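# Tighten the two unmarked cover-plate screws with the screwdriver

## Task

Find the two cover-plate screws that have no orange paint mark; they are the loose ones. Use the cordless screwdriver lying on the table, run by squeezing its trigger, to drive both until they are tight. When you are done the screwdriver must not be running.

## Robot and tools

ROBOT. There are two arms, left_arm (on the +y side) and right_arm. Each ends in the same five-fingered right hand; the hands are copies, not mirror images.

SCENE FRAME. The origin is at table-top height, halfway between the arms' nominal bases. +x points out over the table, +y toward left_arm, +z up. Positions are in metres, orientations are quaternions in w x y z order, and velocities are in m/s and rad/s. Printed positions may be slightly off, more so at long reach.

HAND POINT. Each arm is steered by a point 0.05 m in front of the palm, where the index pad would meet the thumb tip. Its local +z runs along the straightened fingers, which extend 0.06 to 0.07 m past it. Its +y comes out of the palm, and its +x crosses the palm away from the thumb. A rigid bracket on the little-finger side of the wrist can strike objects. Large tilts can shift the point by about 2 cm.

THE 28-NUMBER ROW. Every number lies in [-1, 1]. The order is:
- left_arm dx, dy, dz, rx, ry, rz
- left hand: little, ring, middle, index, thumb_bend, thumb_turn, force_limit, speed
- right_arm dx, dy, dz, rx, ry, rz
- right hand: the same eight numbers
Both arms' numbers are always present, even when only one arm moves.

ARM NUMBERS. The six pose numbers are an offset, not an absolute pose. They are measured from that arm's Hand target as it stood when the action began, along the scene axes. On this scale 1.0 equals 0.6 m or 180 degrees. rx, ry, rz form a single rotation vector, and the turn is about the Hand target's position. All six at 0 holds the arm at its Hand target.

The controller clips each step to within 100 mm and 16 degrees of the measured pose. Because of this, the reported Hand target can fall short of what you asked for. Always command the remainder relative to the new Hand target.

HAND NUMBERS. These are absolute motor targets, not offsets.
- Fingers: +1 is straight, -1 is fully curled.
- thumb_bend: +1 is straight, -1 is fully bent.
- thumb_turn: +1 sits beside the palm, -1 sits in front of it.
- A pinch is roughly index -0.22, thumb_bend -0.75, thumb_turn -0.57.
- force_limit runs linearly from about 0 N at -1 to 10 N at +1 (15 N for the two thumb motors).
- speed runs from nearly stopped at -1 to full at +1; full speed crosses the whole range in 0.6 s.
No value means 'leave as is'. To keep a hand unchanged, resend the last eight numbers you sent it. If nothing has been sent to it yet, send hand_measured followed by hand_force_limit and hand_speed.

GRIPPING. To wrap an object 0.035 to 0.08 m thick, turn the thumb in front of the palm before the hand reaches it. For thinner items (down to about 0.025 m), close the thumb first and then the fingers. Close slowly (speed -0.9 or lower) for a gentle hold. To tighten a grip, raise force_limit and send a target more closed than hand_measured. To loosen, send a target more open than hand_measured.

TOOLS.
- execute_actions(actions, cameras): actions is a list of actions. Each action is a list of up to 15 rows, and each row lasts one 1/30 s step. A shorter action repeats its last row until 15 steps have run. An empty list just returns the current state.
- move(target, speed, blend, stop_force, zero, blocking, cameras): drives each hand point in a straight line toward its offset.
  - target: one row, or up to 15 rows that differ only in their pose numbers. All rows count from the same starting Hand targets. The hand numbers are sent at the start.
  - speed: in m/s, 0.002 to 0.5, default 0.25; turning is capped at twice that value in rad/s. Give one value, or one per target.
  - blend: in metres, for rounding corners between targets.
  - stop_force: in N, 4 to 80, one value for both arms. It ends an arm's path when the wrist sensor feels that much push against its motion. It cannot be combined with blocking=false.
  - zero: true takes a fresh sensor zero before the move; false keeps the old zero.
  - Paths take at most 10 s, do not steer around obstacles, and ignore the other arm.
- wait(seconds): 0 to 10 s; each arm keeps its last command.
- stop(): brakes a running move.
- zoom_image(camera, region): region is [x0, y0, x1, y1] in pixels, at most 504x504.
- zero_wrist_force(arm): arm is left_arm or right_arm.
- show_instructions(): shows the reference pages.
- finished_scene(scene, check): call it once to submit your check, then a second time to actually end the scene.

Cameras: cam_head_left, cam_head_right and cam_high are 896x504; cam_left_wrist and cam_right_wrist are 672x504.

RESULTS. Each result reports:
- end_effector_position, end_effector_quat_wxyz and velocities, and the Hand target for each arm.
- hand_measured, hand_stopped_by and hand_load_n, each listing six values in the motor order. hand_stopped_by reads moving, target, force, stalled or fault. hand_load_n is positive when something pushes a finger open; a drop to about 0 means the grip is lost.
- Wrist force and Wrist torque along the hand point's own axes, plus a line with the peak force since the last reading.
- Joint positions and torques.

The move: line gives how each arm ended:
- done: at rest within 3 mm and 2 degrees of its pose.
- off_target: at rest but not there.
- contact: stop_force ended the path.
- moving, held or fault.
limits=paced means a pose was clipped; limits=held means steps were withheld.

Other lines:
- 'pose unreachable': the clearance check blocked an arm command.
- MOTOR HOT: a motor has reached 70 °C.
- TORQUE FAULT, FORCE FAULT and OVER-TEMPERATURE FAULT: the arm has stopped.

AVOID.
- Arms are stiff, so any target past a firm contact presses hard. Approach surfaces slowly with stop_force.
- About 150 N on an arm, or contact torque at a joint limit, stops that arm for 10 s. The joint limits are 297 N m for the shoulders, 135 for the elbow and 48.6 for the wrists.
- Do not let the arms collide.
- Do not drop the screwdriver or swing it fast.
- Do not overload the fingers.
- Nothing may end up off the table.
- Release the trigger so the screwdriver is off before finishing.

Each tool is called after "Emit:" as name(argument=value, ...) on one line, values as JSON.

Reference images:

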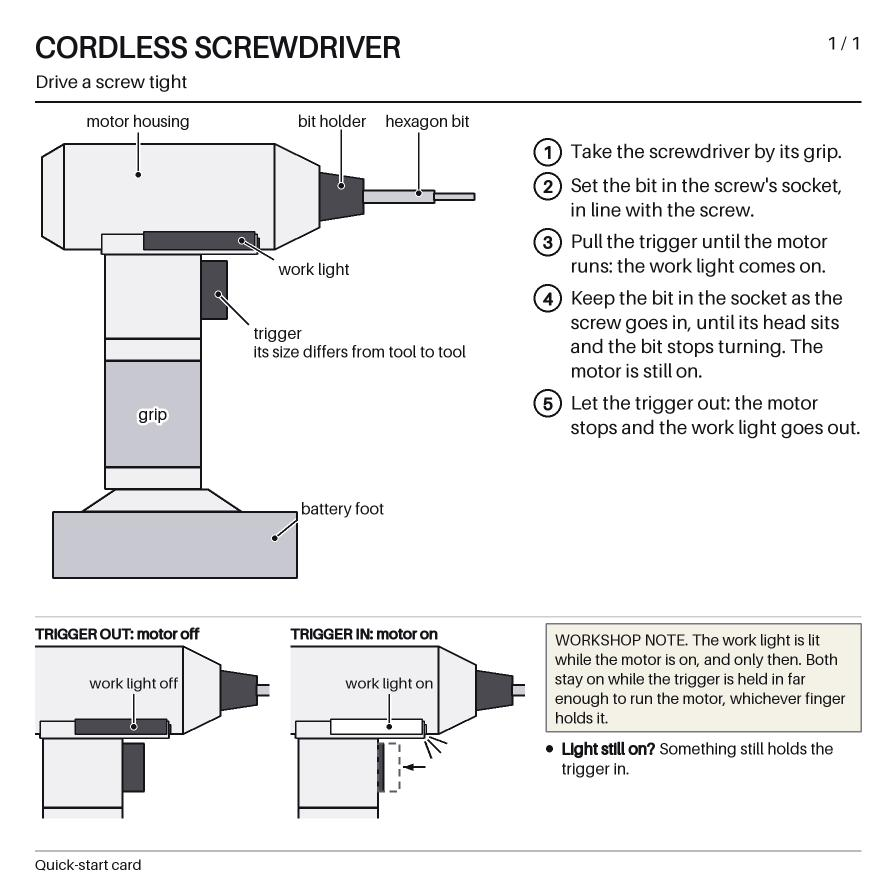

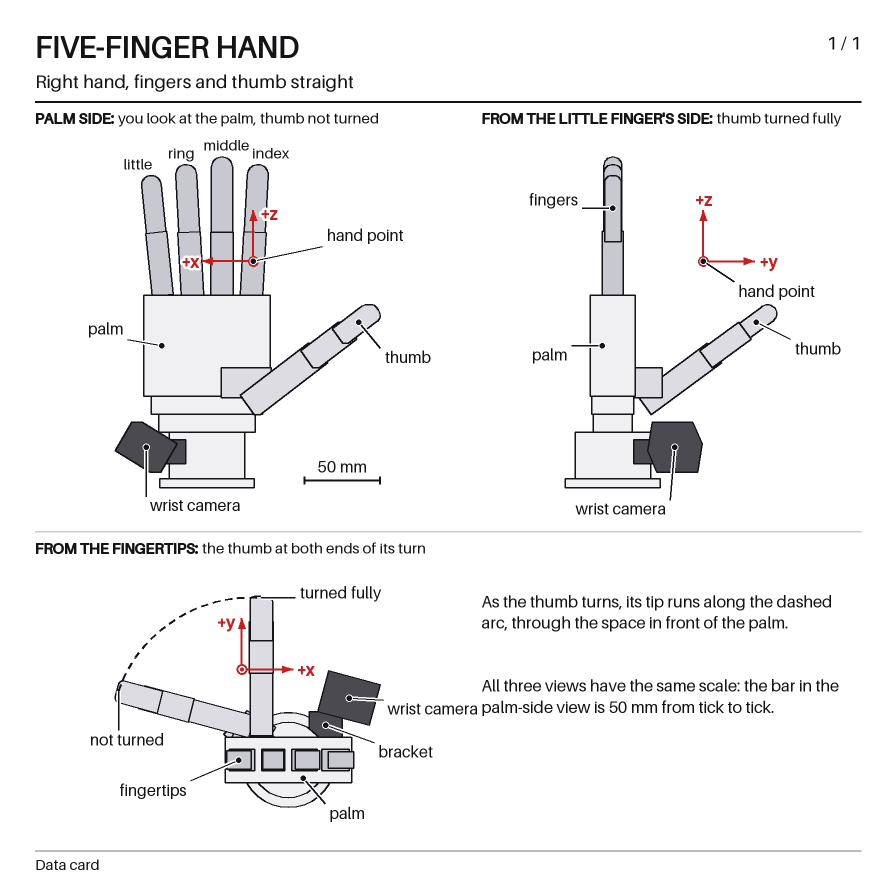

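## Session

Emit:
execute_actions(actions=[])

Scene clock: 0.00 s.
left_arm: end_effector_position=(+1.0519, +0.0478, +0.1534) hand_measured=(+1.000, +1.000, +1.000, +1.000, +1.000, +1.000) hand_load_n=(+0.0, +0.0, -0.5, +0.0, +0.0, +0.0) hand_stopped_by=(target, target, target, target, target, target) hand_force_limit=0.00 hand_speed=-0.80 end_effector_quat_wxyz=(+0.432, +0.096, +0.895, +0.050) end_effector_velocity=(-0.001, -0.002, -0.001) end_effector_angular_velocity=(+0.000, +0.000, +0.000) | right_arm: end_effector_position=(+1.1588, -0.8433, +0.1016) hand_measured=(+1.000, +1.000, +1.000, +1.000, +1.000, +1.000) hand_load_n=(+0.0, +0.0, +0.0, +0.0, +0.0, +0.0) hand_stopped_by=(target, target, target, target, target, target) hand_force_limit=0.00 hand_speed=-0.80 end_effector_quat_wxyz=(+0.002, +0.891, +0.345, +0.296) end_effector_velocity=(+0.000, +0.000, -0.002) end_effector_angular_velocity=(+0.000, +0.002, +0.000)
Joint positions: left_arm=[-0.749 -0.31 0.31 0.814 1.025 -1.851] | right_arm=[-0.373 -0.718 1.079 0.718 1.209 0.611]
Joint velocities: left_arm=[-0.001 0 0 0 0 -0.001] | right_arm=[0 0.001 0 0 0 0]
Joint torques (N m): no reading
Wrist force (N): no reading
Wrist torque (N m): no reading
Wrist force, peak (N): no reading
Hand target: left_arm +1.0519, +0.0478, +0.1534; +0.432, +0.096, +0.895, +0.050 | right_arm +1.1587, -0.8433, +0.1016; +0.002, +0.891, +0.345, +0.296

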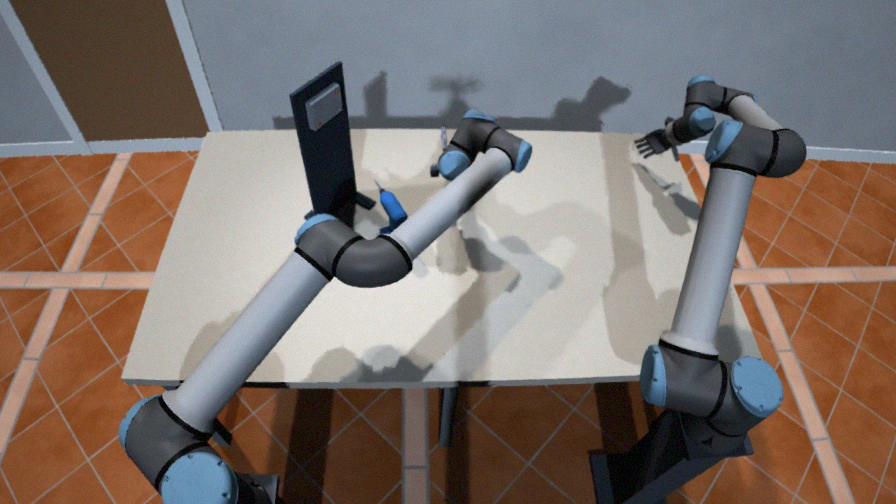

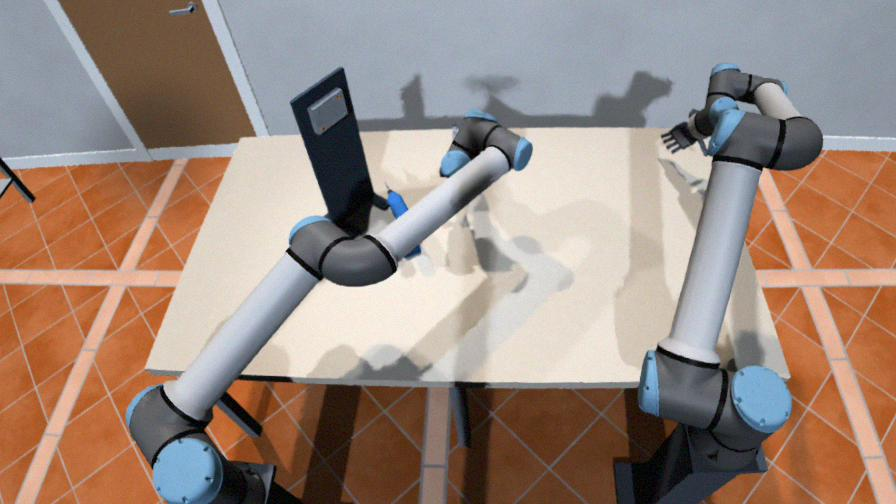

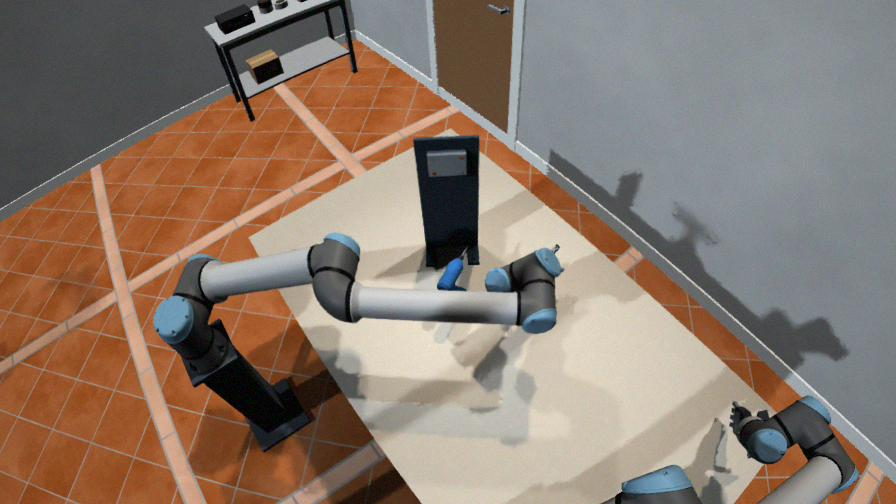

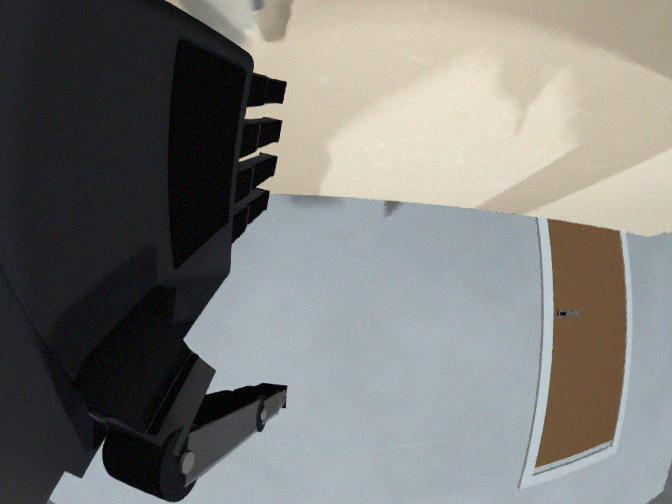

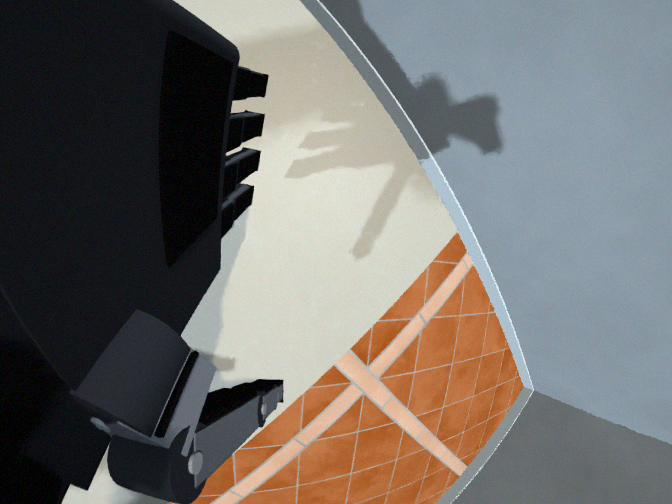

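Emit:
zoom_image(camera="cam_head_left", region=[280, 50, 420, 250])

Emit:
zoom_image(camera="cam_head_right", region=[280, 60, 440, 270])

Emit:
zoom_image(camera="cam_high", region=[400, 120, 500, 310])

Scaled by 2.520.

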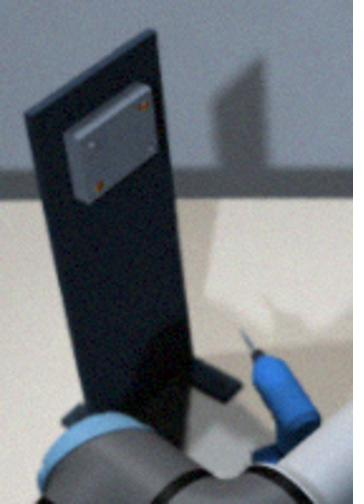

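Scaled by 2.400.

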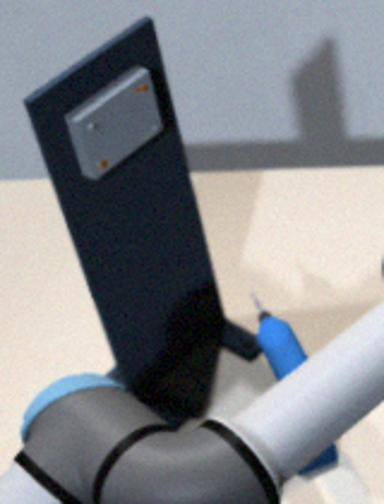

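Scaled by 2.653.

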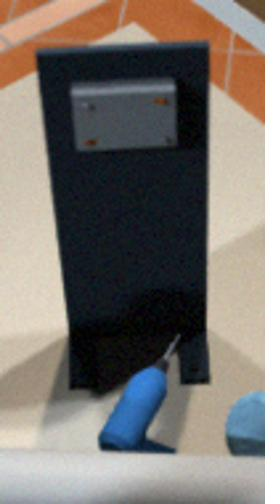

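Emit:
move(target=[[-0.083,-0.05,0.383,0,0,0,1,1,1,1,1,1,0,-0.8,-0.167,0.167,0.417,0,0,0,1,1,1,1,1,1,0,-0.8],[-0.783,0.083,0.417,-0.0473,-0.2188,0.0801,1,1,1,1,1,1,0,-0.8,-0.333,0.5,0.55,0.166,-0.0362,0.158,1,1,1,1,1,1,0,-0.8],[-0.917,0.167,0.245,-0.0473,-0.2188,0.0801,1,1,1,1,1,1,0,-0.8,-0.367,0.667,0.567,0.332,-0.0725,0.317,1,1,1,1,1,1,0,-0.8]], blend=[0.04,0.04,0], speed=0.25)

Scene clock: 5.87 s.
left_arm: end_effector_position=(+0.5016, +0.1482, +0.3017) hand_measured=(+1.000, +1.000, +1.000, +1.000, +1.000, +1.000) hand_load_n=(+0.0, +0.0, +0.0, +0.0, +0.0, +0.0) hand_stopped_by=(target, target, target, target, target, target) hand_force_limit=0.00 hand_speed=-0.80 end_effector_quat_wxyz=(+0.703, -0.069, +0.704, +0.067) end_effector_velocity=(+0.001, +0.000, +0.000) end_effector_angular_velocity=(-0.001, +0.000, +0.000) | right_arm: end_effector_position=(+0.9382, -0.4431, +0.4420) hand_measured=(+1.000, +1.000, +1.000, +1.000, +1.000, +1.000) hand_load_n=(+0.0, +0.0, +0.0, +0.0, +0.0, +0.0) hand_stopped_by=(target, target, target, target, target, target) hand_force_limit=0.00 hand_speed=-0.80 end_effector_quat_wxyz=(+0.522, -0.476, -0.521, -0.479) end_effector_velocity=(+0.000, +0.000, +0.001) end_effector_angular_velocity=(+0.001, -0.002, +0.000)
Joint positions: left_arm=[-1.288 -1.273 1.988 -0.699 0.124 -1.591] | right_arm=[-0.267 -1.005 1.655 2.504 0.294 -1.585]
Joint velocities: left_arm=[0.001 0 -0.001 0 0.001 0] | right_arm=[0 0 0 0.003 0 -0.004]
Joint torques (N m): left_arm=[8.4 -69.08 -42.42 -3.48 2.15 3.66] | right_arm=[-16.72 -76.28 -35.24 2.65 0.23 -2.78]
Wrist force (N): left_arm=[-1.4 -0.3 0.9] | right_arm=[-0.5 0.0 -0.5]
Wrist torque (N m): left_arm=[-0.19 0.19 -0.15] | right_arm=[-0.01 0.30 0.09]
Wrist force, peak (N): left_arm=[1.4 0.4 2.0] | right_arm=[-1.1 0.6 2.7]
Hand target: left_arm +0.5017, +0.1482, +0.3017; +0.703, -0.070, +0.704, +0.067 | right_arm +0.9383, -0.4432, +0.4419; +0.522, -0.476, -0.521, -0.479
Off the commanded pose: left_arm 0.001 m, 0 deg | right_arm 0.000 m, 0 deg.
elbow stopped short (left arm): the move would have taken joint 3 (elbow) straighter than the controller allows.
move: done

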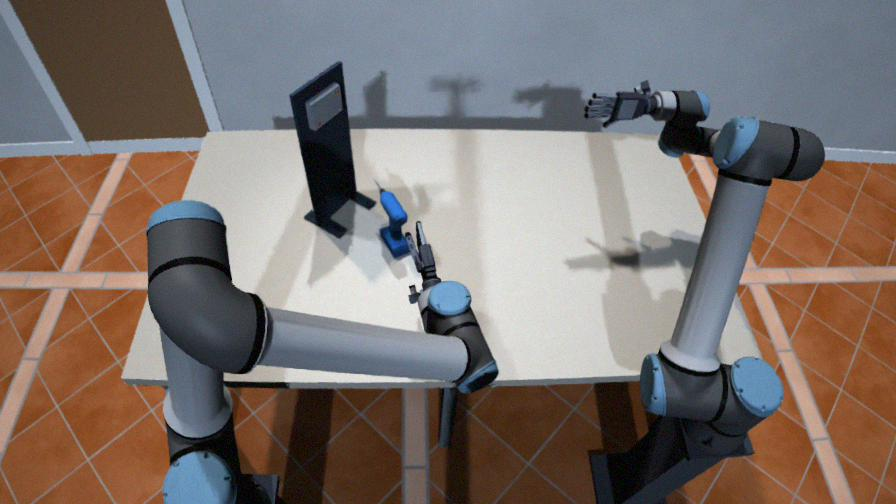

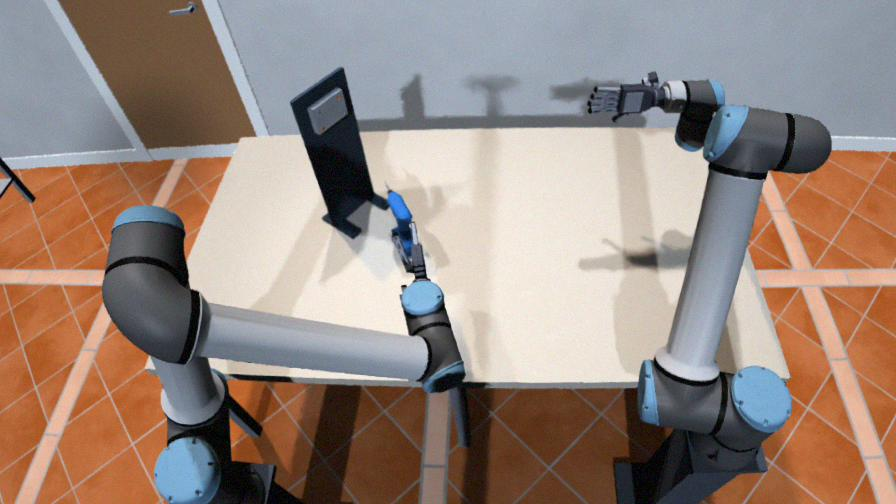

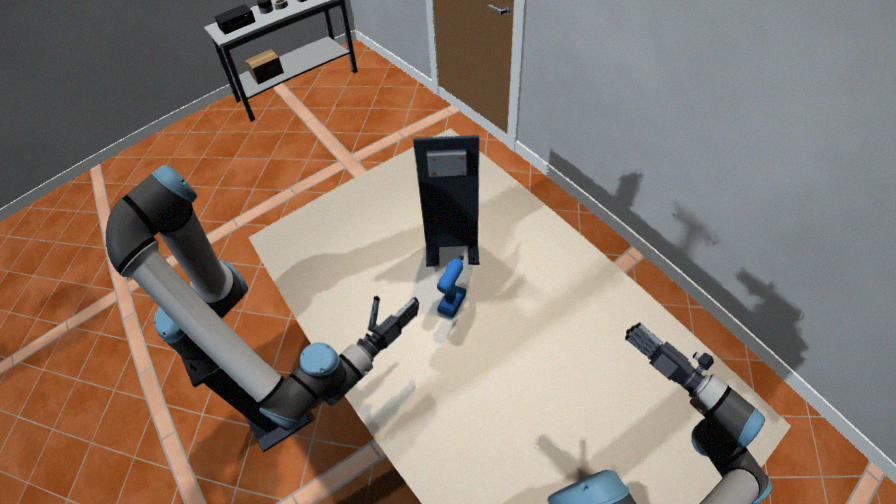

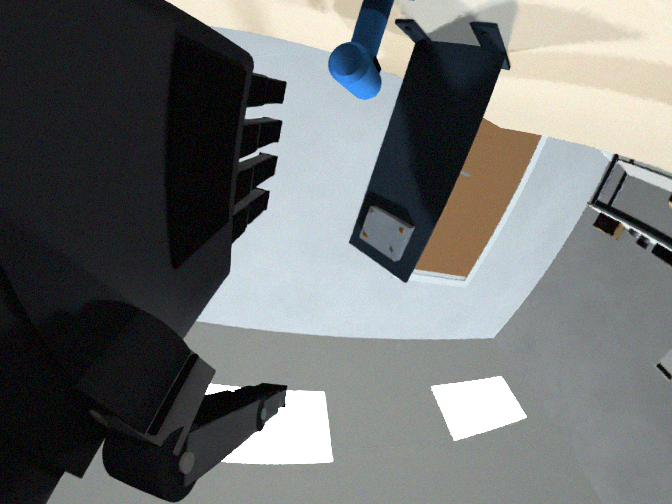

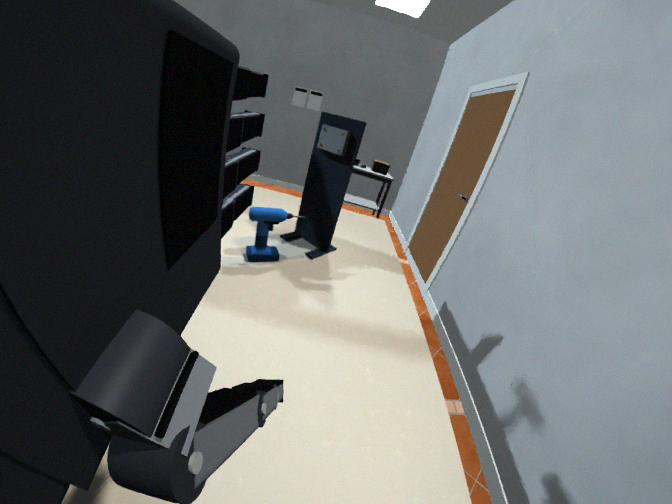

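Emit:
zoom_image(camera="cam_head_left", region=[280, 50, 440, 270])

Emit:
zoom_image(camera="cam_head_right", region=[280, 60, 440, 280])

Emit:
zoom_image(camera="cam_head_left", region=[285, 55, 355, 135])

Emit:
zoom_image(camera="cam_head_left", region=[360, 175, 430, 265])

Emit:
zoom_image(camera="cam_head_right", region=[365, 175, 435, 265])

Emit:
zoom_image(camera="cam_right_wrist", region=[230, 100, 380, 270])

Scaled by 2.291.

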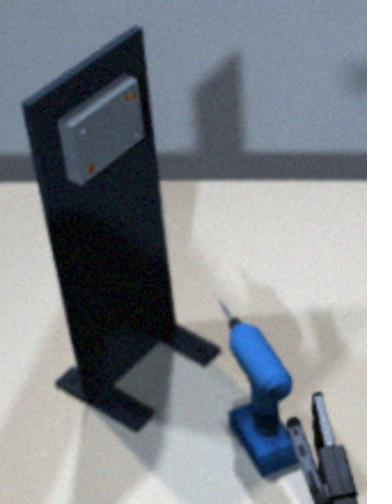

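Scaled by 2.291.

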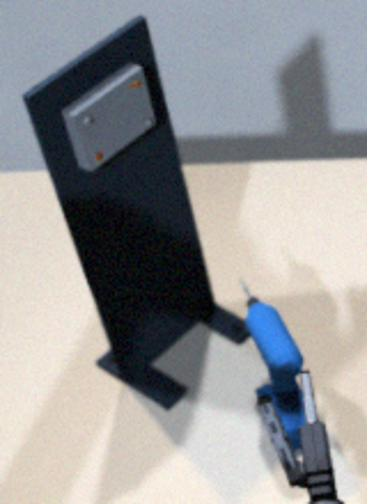

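Scaled by 6.300.

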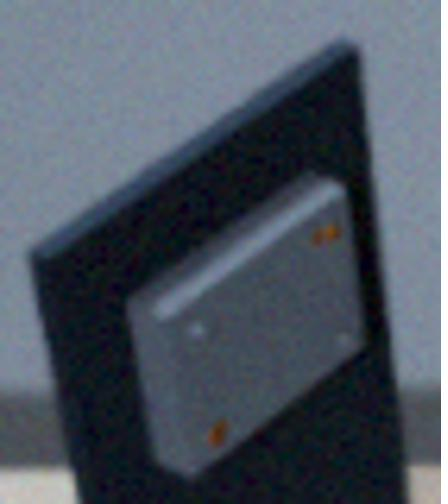

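Scaled by 5.600.

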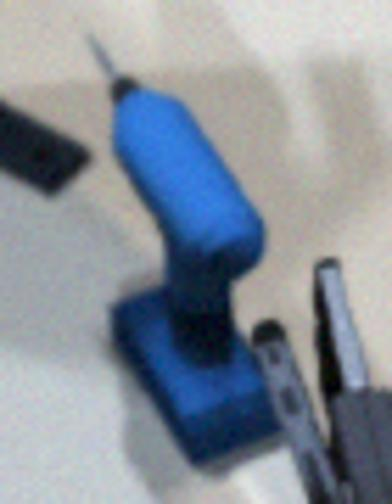

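Scaled by 5.600.

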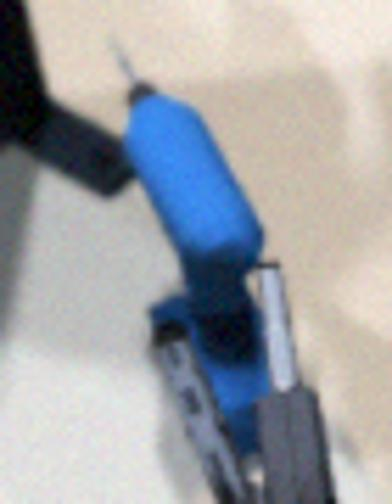

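Scaled by 2.965 from the camera's 672x504 image, which has a finer 960x720 frame.

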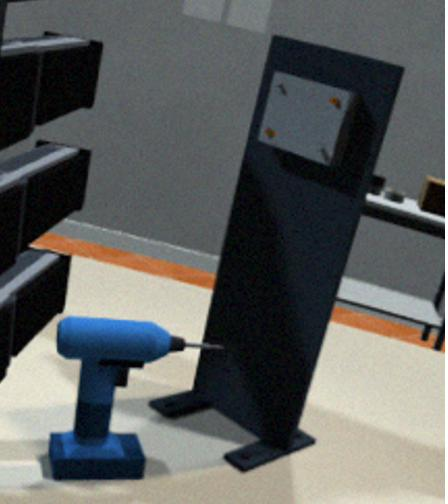

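Emit:
move(target=[[0.15,0.078,0,0,0,-0.0667,1,1,1,1,1,-1,0.5,-0.2,0,0.33,0.10,0,0,0.05,1,1,1,1,1,1,0,-0.8],[0.15,0.078,-0.3,0,0,-0.0667,1,1,1,1,1,-1,0.5,-0.2,0,0.667,0.10,0,0,0.094,1,1,1,1,1,1,0,-0.8]], blend=[0.02,0], speed=0.2)

Scene clock: 10.50 s.
left_arm: end_effector_position=(+0.5918, +0.1953, +0.1217) hand_measured=(+1.000, +1.000, +1.000, +1.000, +1.000, -1.000) hand_load_n=(+0.0, +0.0, +0.0, +0.0, +0.0, +0.0) hand_stopped_by=(target, target, target, target, target, target) hand_force_limit=0.50 hand_speed=-0.20 end_effector_quat_wxyz=(+0.706, +0.005, +0.708, -0.007) end_effector_velocity=(+0.001, +0.000, +0.000) end_effector_angular_velocity=(+0.001, -0.001, +0.002) | right_arm: end_effector_position=(+0.9387, -0.0431, +0.5013) hand_measured=(+1.000, +1.000, +1.000, +1.000, +1.000, +1.000) hand_load_n=(+0.0, +0.0, +0.0, +0.0, +0.0, +0.0) hand_stopped_by=(target, target, target, target, target, target) hand_force_limit=0.00 hand_speed=-0.80 end_effector_quat_wxyz=(+0.587, -0.395, -0.585, -0.397) end_effector_velocity=(+0.001, +0.000, -0.002) end_effector_angular_velocity=(-0.001, +0.003, +0.000)
Joint positions: left_arm=[-1.107 -1.054 2.125 -1.068 0.514 -1.578] | right_arm=[0.195 -0.803 1.179 2.789 0.128 -1.596]
Joint velocities: left_arm=[0.001 0 -0.001 -0.001 0 0.002] | right_arm=[0 0.002 -0.001 0.002 0 0]
Joint torques (N m): left_arm=[10.41 -45 -30.18 1.03 2.09 -0.14] | right_arm=[5.12 -103.93 -43.19 -1.43 2.23 1.65]
Wrist force (N): left_arm=[-1.1 0.1 1.1] | right_arm=[-0.6 0.3 -0.1]
Wrist torque (N m): left_arm=[-0.14 0.12 -0.10] | right_arm=[0.01 0.33 0.11]
Wrist force, peak (N): left_arm=[-2.7 0.6 1.5] | right_arm=[-0.9 -0.5 -2.7]
Hand target: left_arm +0.5918, +0.1953, +0.1217; +0.706, +0.005, +0.708, -0.007 | right_arm +0.9387, -0.0430, +0.5013; +0.587, -0.395, -0.585, -0.397
Off the commanded pose: left_arm 0.000 m, 0 deg | right_arm 0.001 m, 0 deg.
move: done

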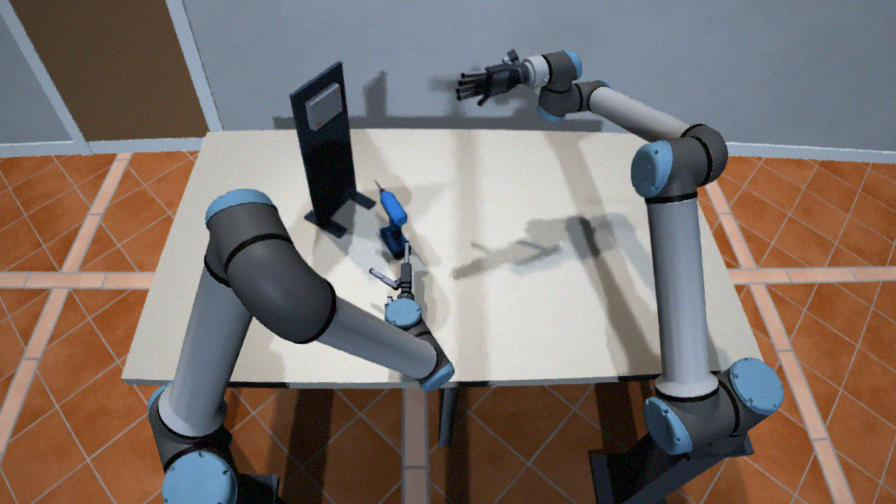

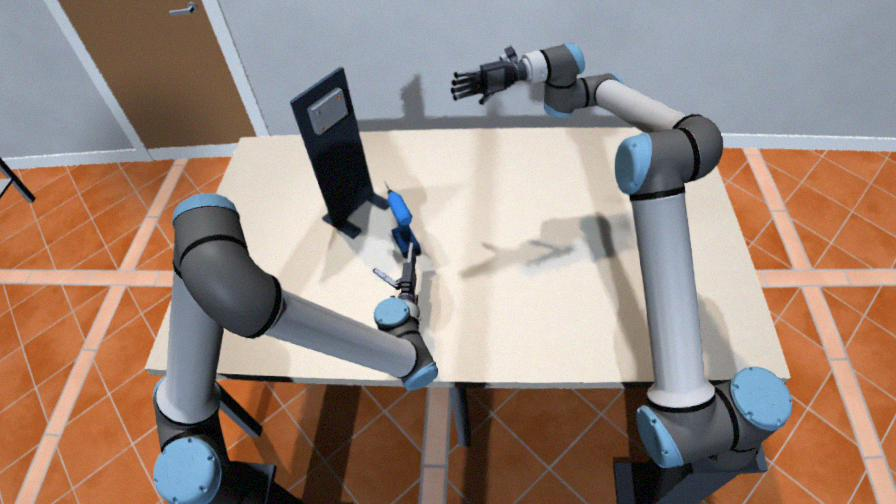

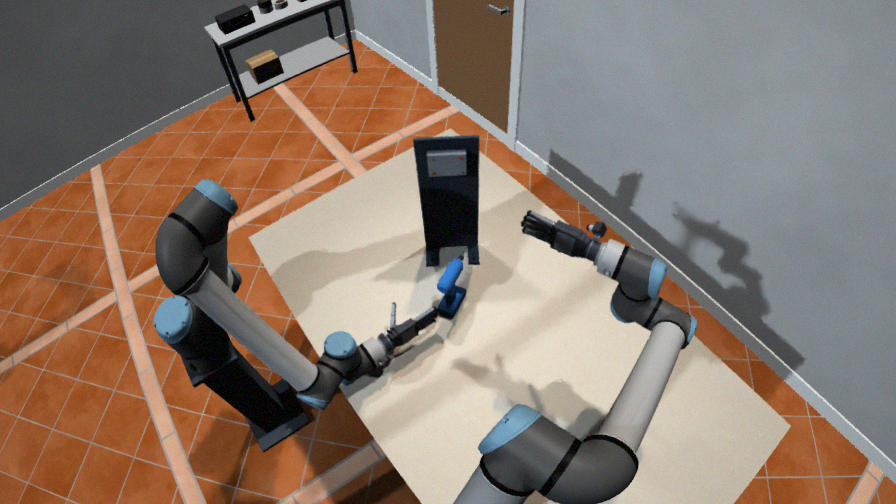

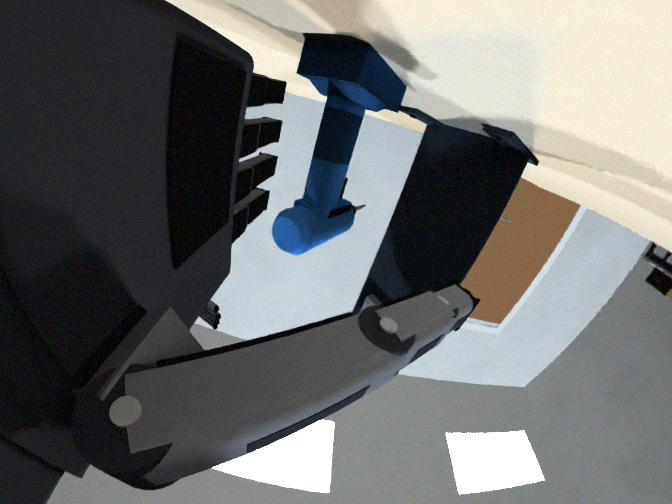

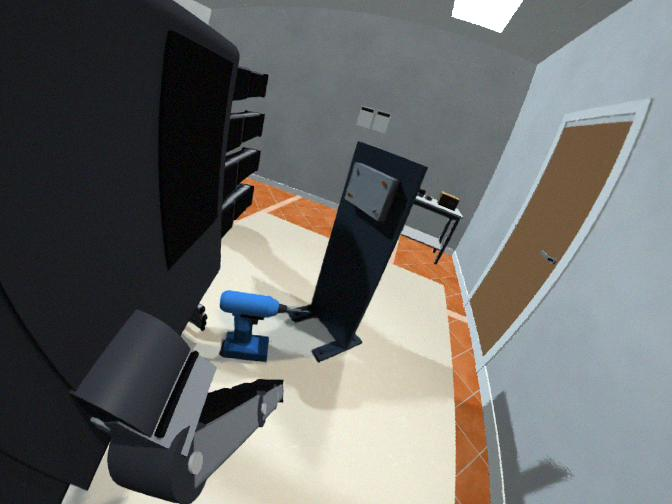

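Emit:
move(target=[0.18,0.008,0.0,0,0,0,1,1,1,1,1,-1,0.5,-0.2,0,0,0,0,0,0,1,1,1,1,1,1,0,-0.8], speed=0.15)

Emit:
zoom_image(camera="cam_head_left", region=[340, 170, 450, 270])

Emit:
zoom_image(camera="cam_head_right", region=[360, 170, 460, 260])

Scene clock: 11.83 s.
left_arm: end_effector_position=(+0.6999, +0.2000, +0.1215) hand_measured=(+1.000, +1.000, +1.000, +1.000, +1.000, -1.000) hand_load_n=(+0.0, +0.0, +0.0, +0.0, +0.0, -0.5) hand_stopped_by=(target, target, target, target, target, target) hand_force_limit=0.50 hand_speed=-0.20 end_effector_quat_wxyz=(+0.706, +0.005, +0.708, -0.007) end_effector_velocity=(+0.000, +0.000, +0.000) end_effector_angular_velocity=(-0.001, +0.000, +0.001) | right_arm: end_effector_position=(+0.9387, -0.0430, +0.5013) hand_measured=(+1.000, +1.000, +1.000, +1.000, +1.000, +1.000) hand_load_n=(+0.0, +0.0, +0.0, +0.0, +0.0, +0.0) hand_stopped_by=(target, target, target, target, target, target) hand_force_limit=0.00 hand_speed=-0.80 end_effector_quat_wxyz=(+0.587, -0.395, -0.585, -0.397) end_effector_velocity=(+0.000, +0.000, -0.001) end_effector_angular_velocity=(+0.000, +0.000, +0.000)
Joint positions: left_arm=[-0.956 -0.977 1.964 -0.985 0.666 -1.577] | right_arm=[0.195 -0.803 1.179 2.789 0.128 -1.595]
Joint velocities: left_arm=[0 0 0 0.001 0 -0.001] | right_arm=[0 0.001 0 -0.001 0 0]
Joint torques (N m): left_arm=[8.27 -81.51 -19.37 -4.73 0.03 -2.52] | right_arm=[12.27 -99.22 -42.61 1.39 2.17 1.62]
Wrist force (N): left_arm=[-1.3 0.1 0.9] | right_arm=[-0.5 -0.1 -0.2]
Wrist torque (N m): left_arm=[-0.14 0.16 -0.14] | right_arm=[-0.03 0.31 0.10]
Wrist force, peak (N): left_arm=[-1.4 0.1 2.9] | right_arm=[-0.8 -0.1 -0.5]
Hand target: left_arm +0.6999, +0.2000, +0.1216; +0.706, +0.005, +0.708, -0.007 | right_arm +0.9387, -0.0430, +0.5013; +0.587, -0.395, -0.585, -0.397
Off the commanded pose: left_arm 0.000 m, 0 deg | right_arm 0.000 m, 0 deg.
move: done

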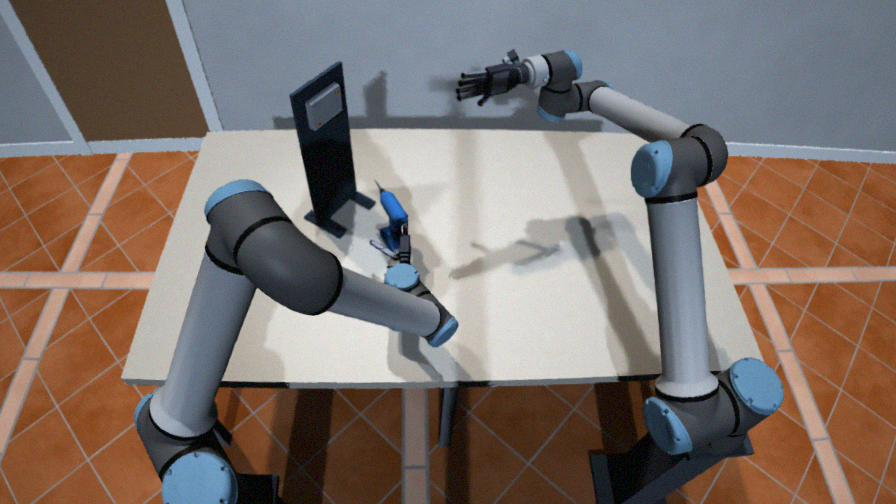

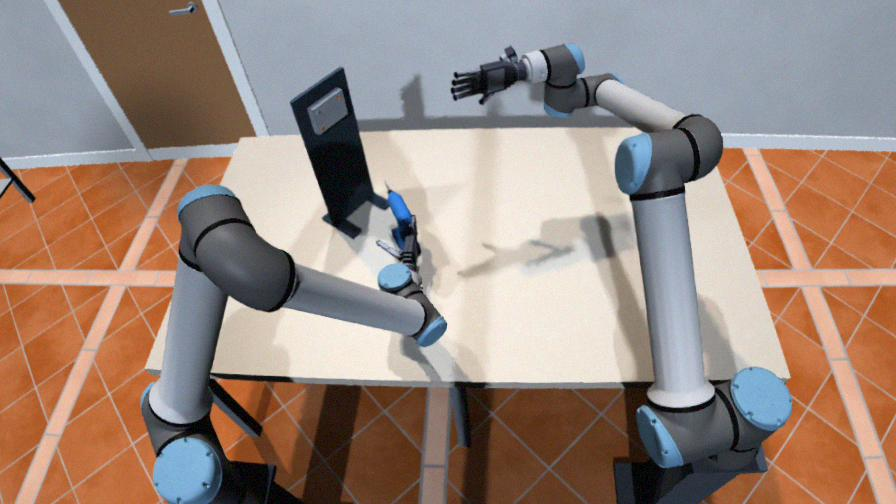

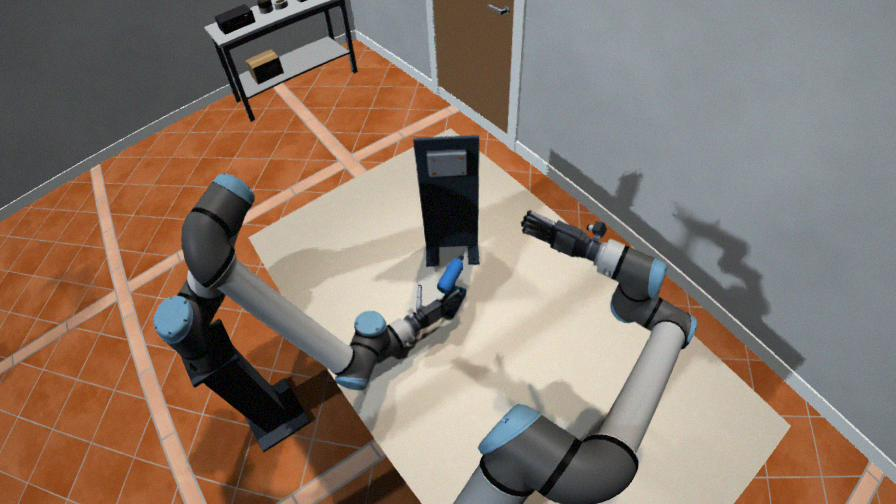

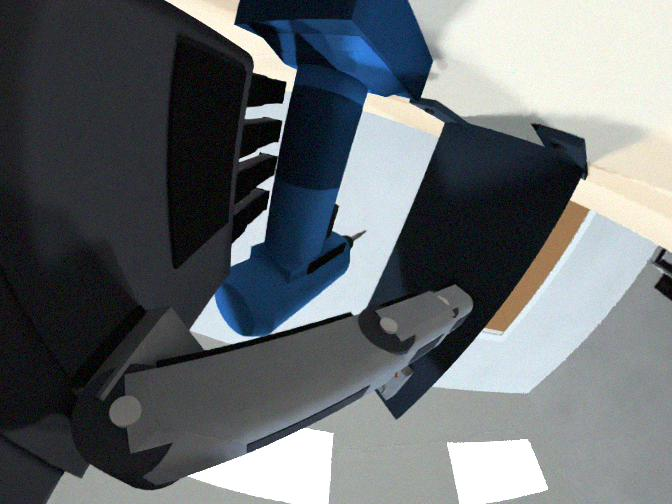

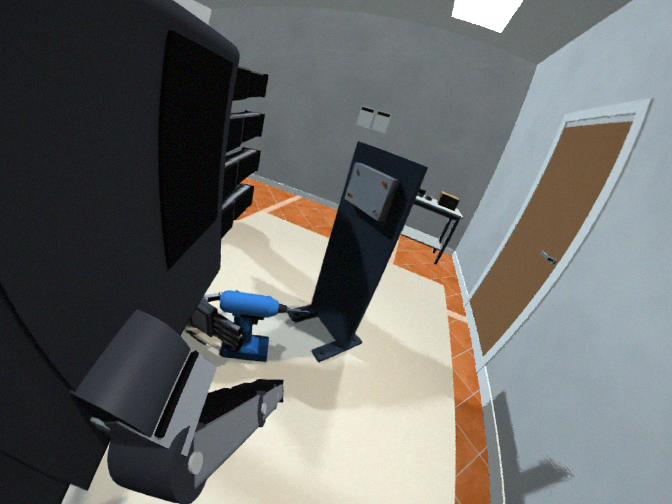

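Scaled by 4.582.

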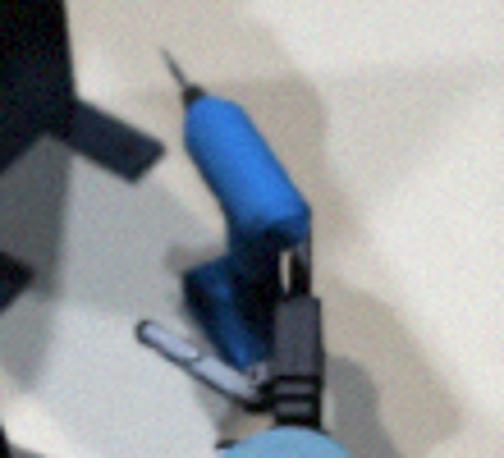

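Scaled by 5.040.

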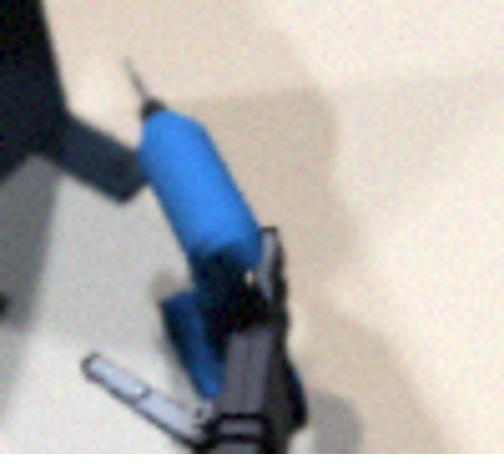

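Emit:
move(target=[[0.0,-0.01,0.0,0,0,0,1,1,1,1,1,-1,0.5,-0.2,0,0,0,0,0,0,1,1,1,1,1,1,0,-0.8],[0.133,-0.009,0.0,0,0,0,1,1,1,1,1,-1,0.5,-0.2,0,0,0,0,0,0,1,1,1,1,1,1,0,-0.8]], speed=0.04, stop_force=6)

Emit:
zoom_image(camera="cam_head_left", region=[340, 170, 450, 270])

Emit:
zoom_image(camera="cam_right_wrist", region=[170, 260, 330, 380])

Scene clock: 15.43 s.
left_arm: end_effector_position=(+0.7797, +0.1945, +0.1215) hand_measured=(+1.000, +1.000, +1.000, +1.000, +1.000, -1.000) hand_load_n=(+0.0, +0.0, +0.0, +0.0, +0.0, +0.0) hand_stopped_by=(target, target, target, target, target, target) hand_force_limit=0.50 hand_speed=-0.20 end_effector_quat_wxyz=(+0.706, +0.005, +0.708, -0.007) end_effector_velocity=(+0.000, +0.000, +0.000) end_effector_angular_velocity=(+0.001, +0.000, +0.000) | right_arm: end_effector_position=(+0.9387, -0.0430, +0.5013) hand_measured=(+1.000, +1.000, +1.000, +1.000, +1.000, +1.000) hand_load_n=(+0.0, +0.0, +0.0, +0.0, +0.0, +0.0) hand_stopped_by=(target, target, target, target, target, target) hand_force_limit=0.00 hand_speed=-0.80 end_effector_quat_wxyz=(+0.587, -0.395, -0.585, -0.397) end_effector_velocity=(+0.000, +0.000, +0.001) end_effector_angular_velocity=(+0.000, -0.001, +0.000)
Joint positions: left_arm=[-0.872 -0.907 1.819 -0.91 0.75 -1.576] | right_arm=[0.195 -0.803 1.179 2.789 0.128 -1.595]
Joint velocities: left_arm=[0 0 0 0 0.001 0.001] | right_arm=[0 -0.001 0 0 0 0]
Joint torques (N m): left_arm=[-12.92 -90.41 -17.54 -4.72 -1.69 0.58] | right_arm=[12.55 -97.44 -34.7 1.31 1.77 0.91]
Wrist force (N): left_arm=[-1.0 0.2 1.2] | right_arm=[-0.2 0.1 -0.7]
Wrist torque (N m): left_arm=[-0.14 0.12 -0.11] | right_arm=[0.02 0.29 0.13]
Wrist force, peak (N): left_arm=[-1.2 0.3 1.3] | right_arm=[-0.8 0.4 -0.5]
Hand target: left_arm +0.7797, +0.1945, +0.1215; +0.706, +0.005, +0.708, -0.007 | right_arm +0.9387, -0.0430, +0.5013; +0.587, -0.395, -0.585, -0.397
Off the commanded pose: left_arm 0.000 m, 0 deg | right_arm 0.000 m, 0 deg.
move: done

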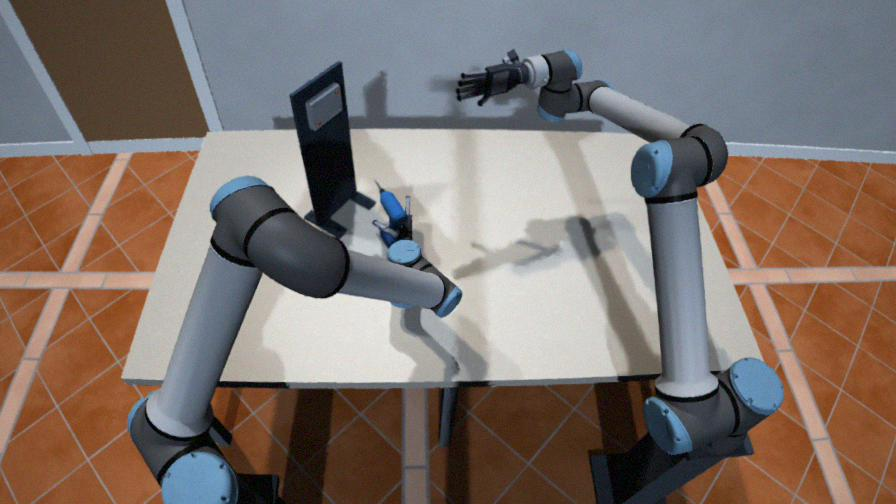

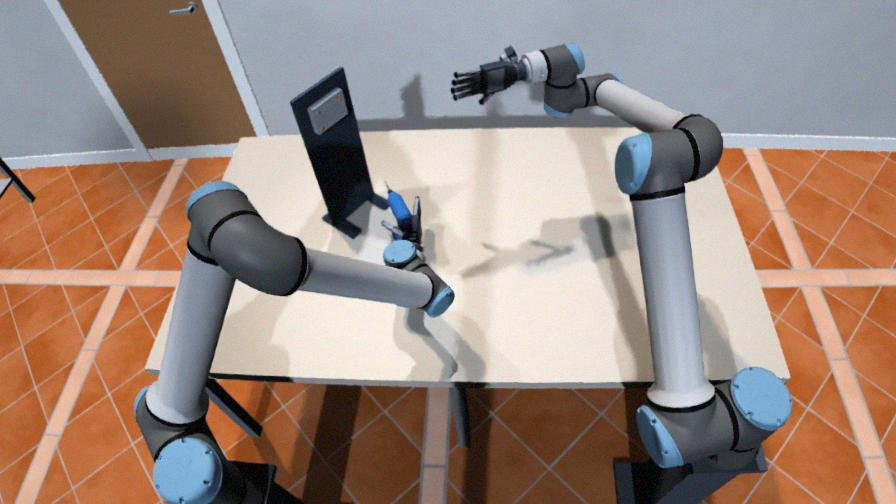

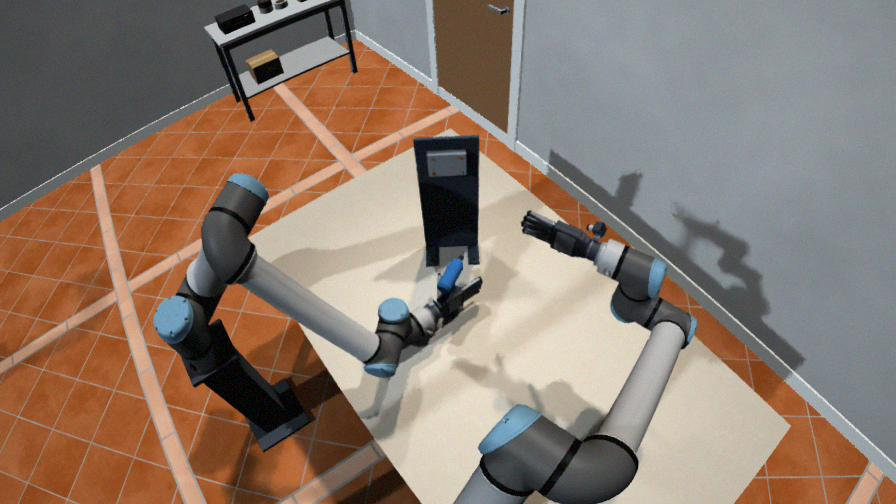

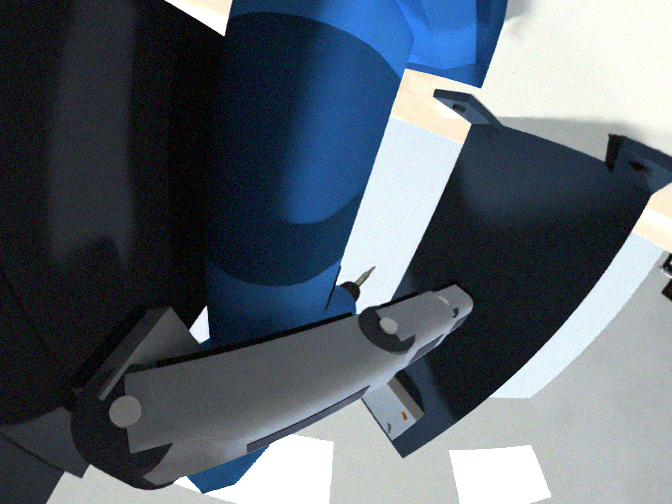

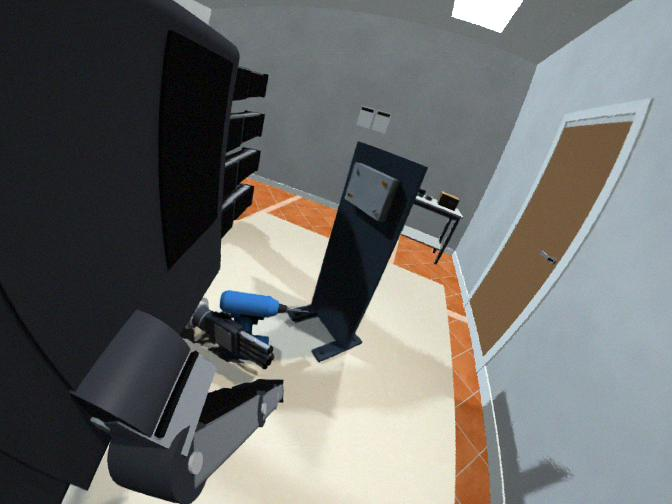

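Scaled by 4.582.

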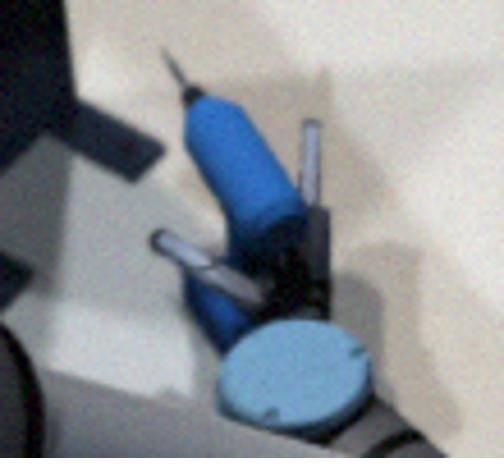

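Scaled by 3.150 from the camera's 672x504 image, which has a finer 960x720 frame.

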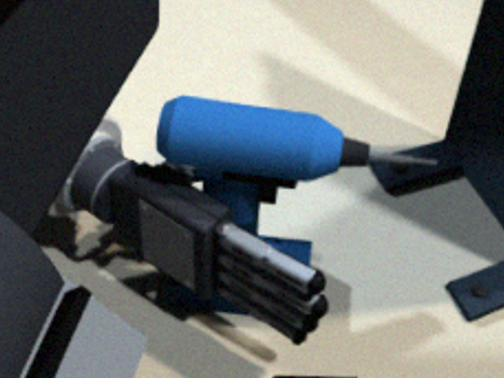

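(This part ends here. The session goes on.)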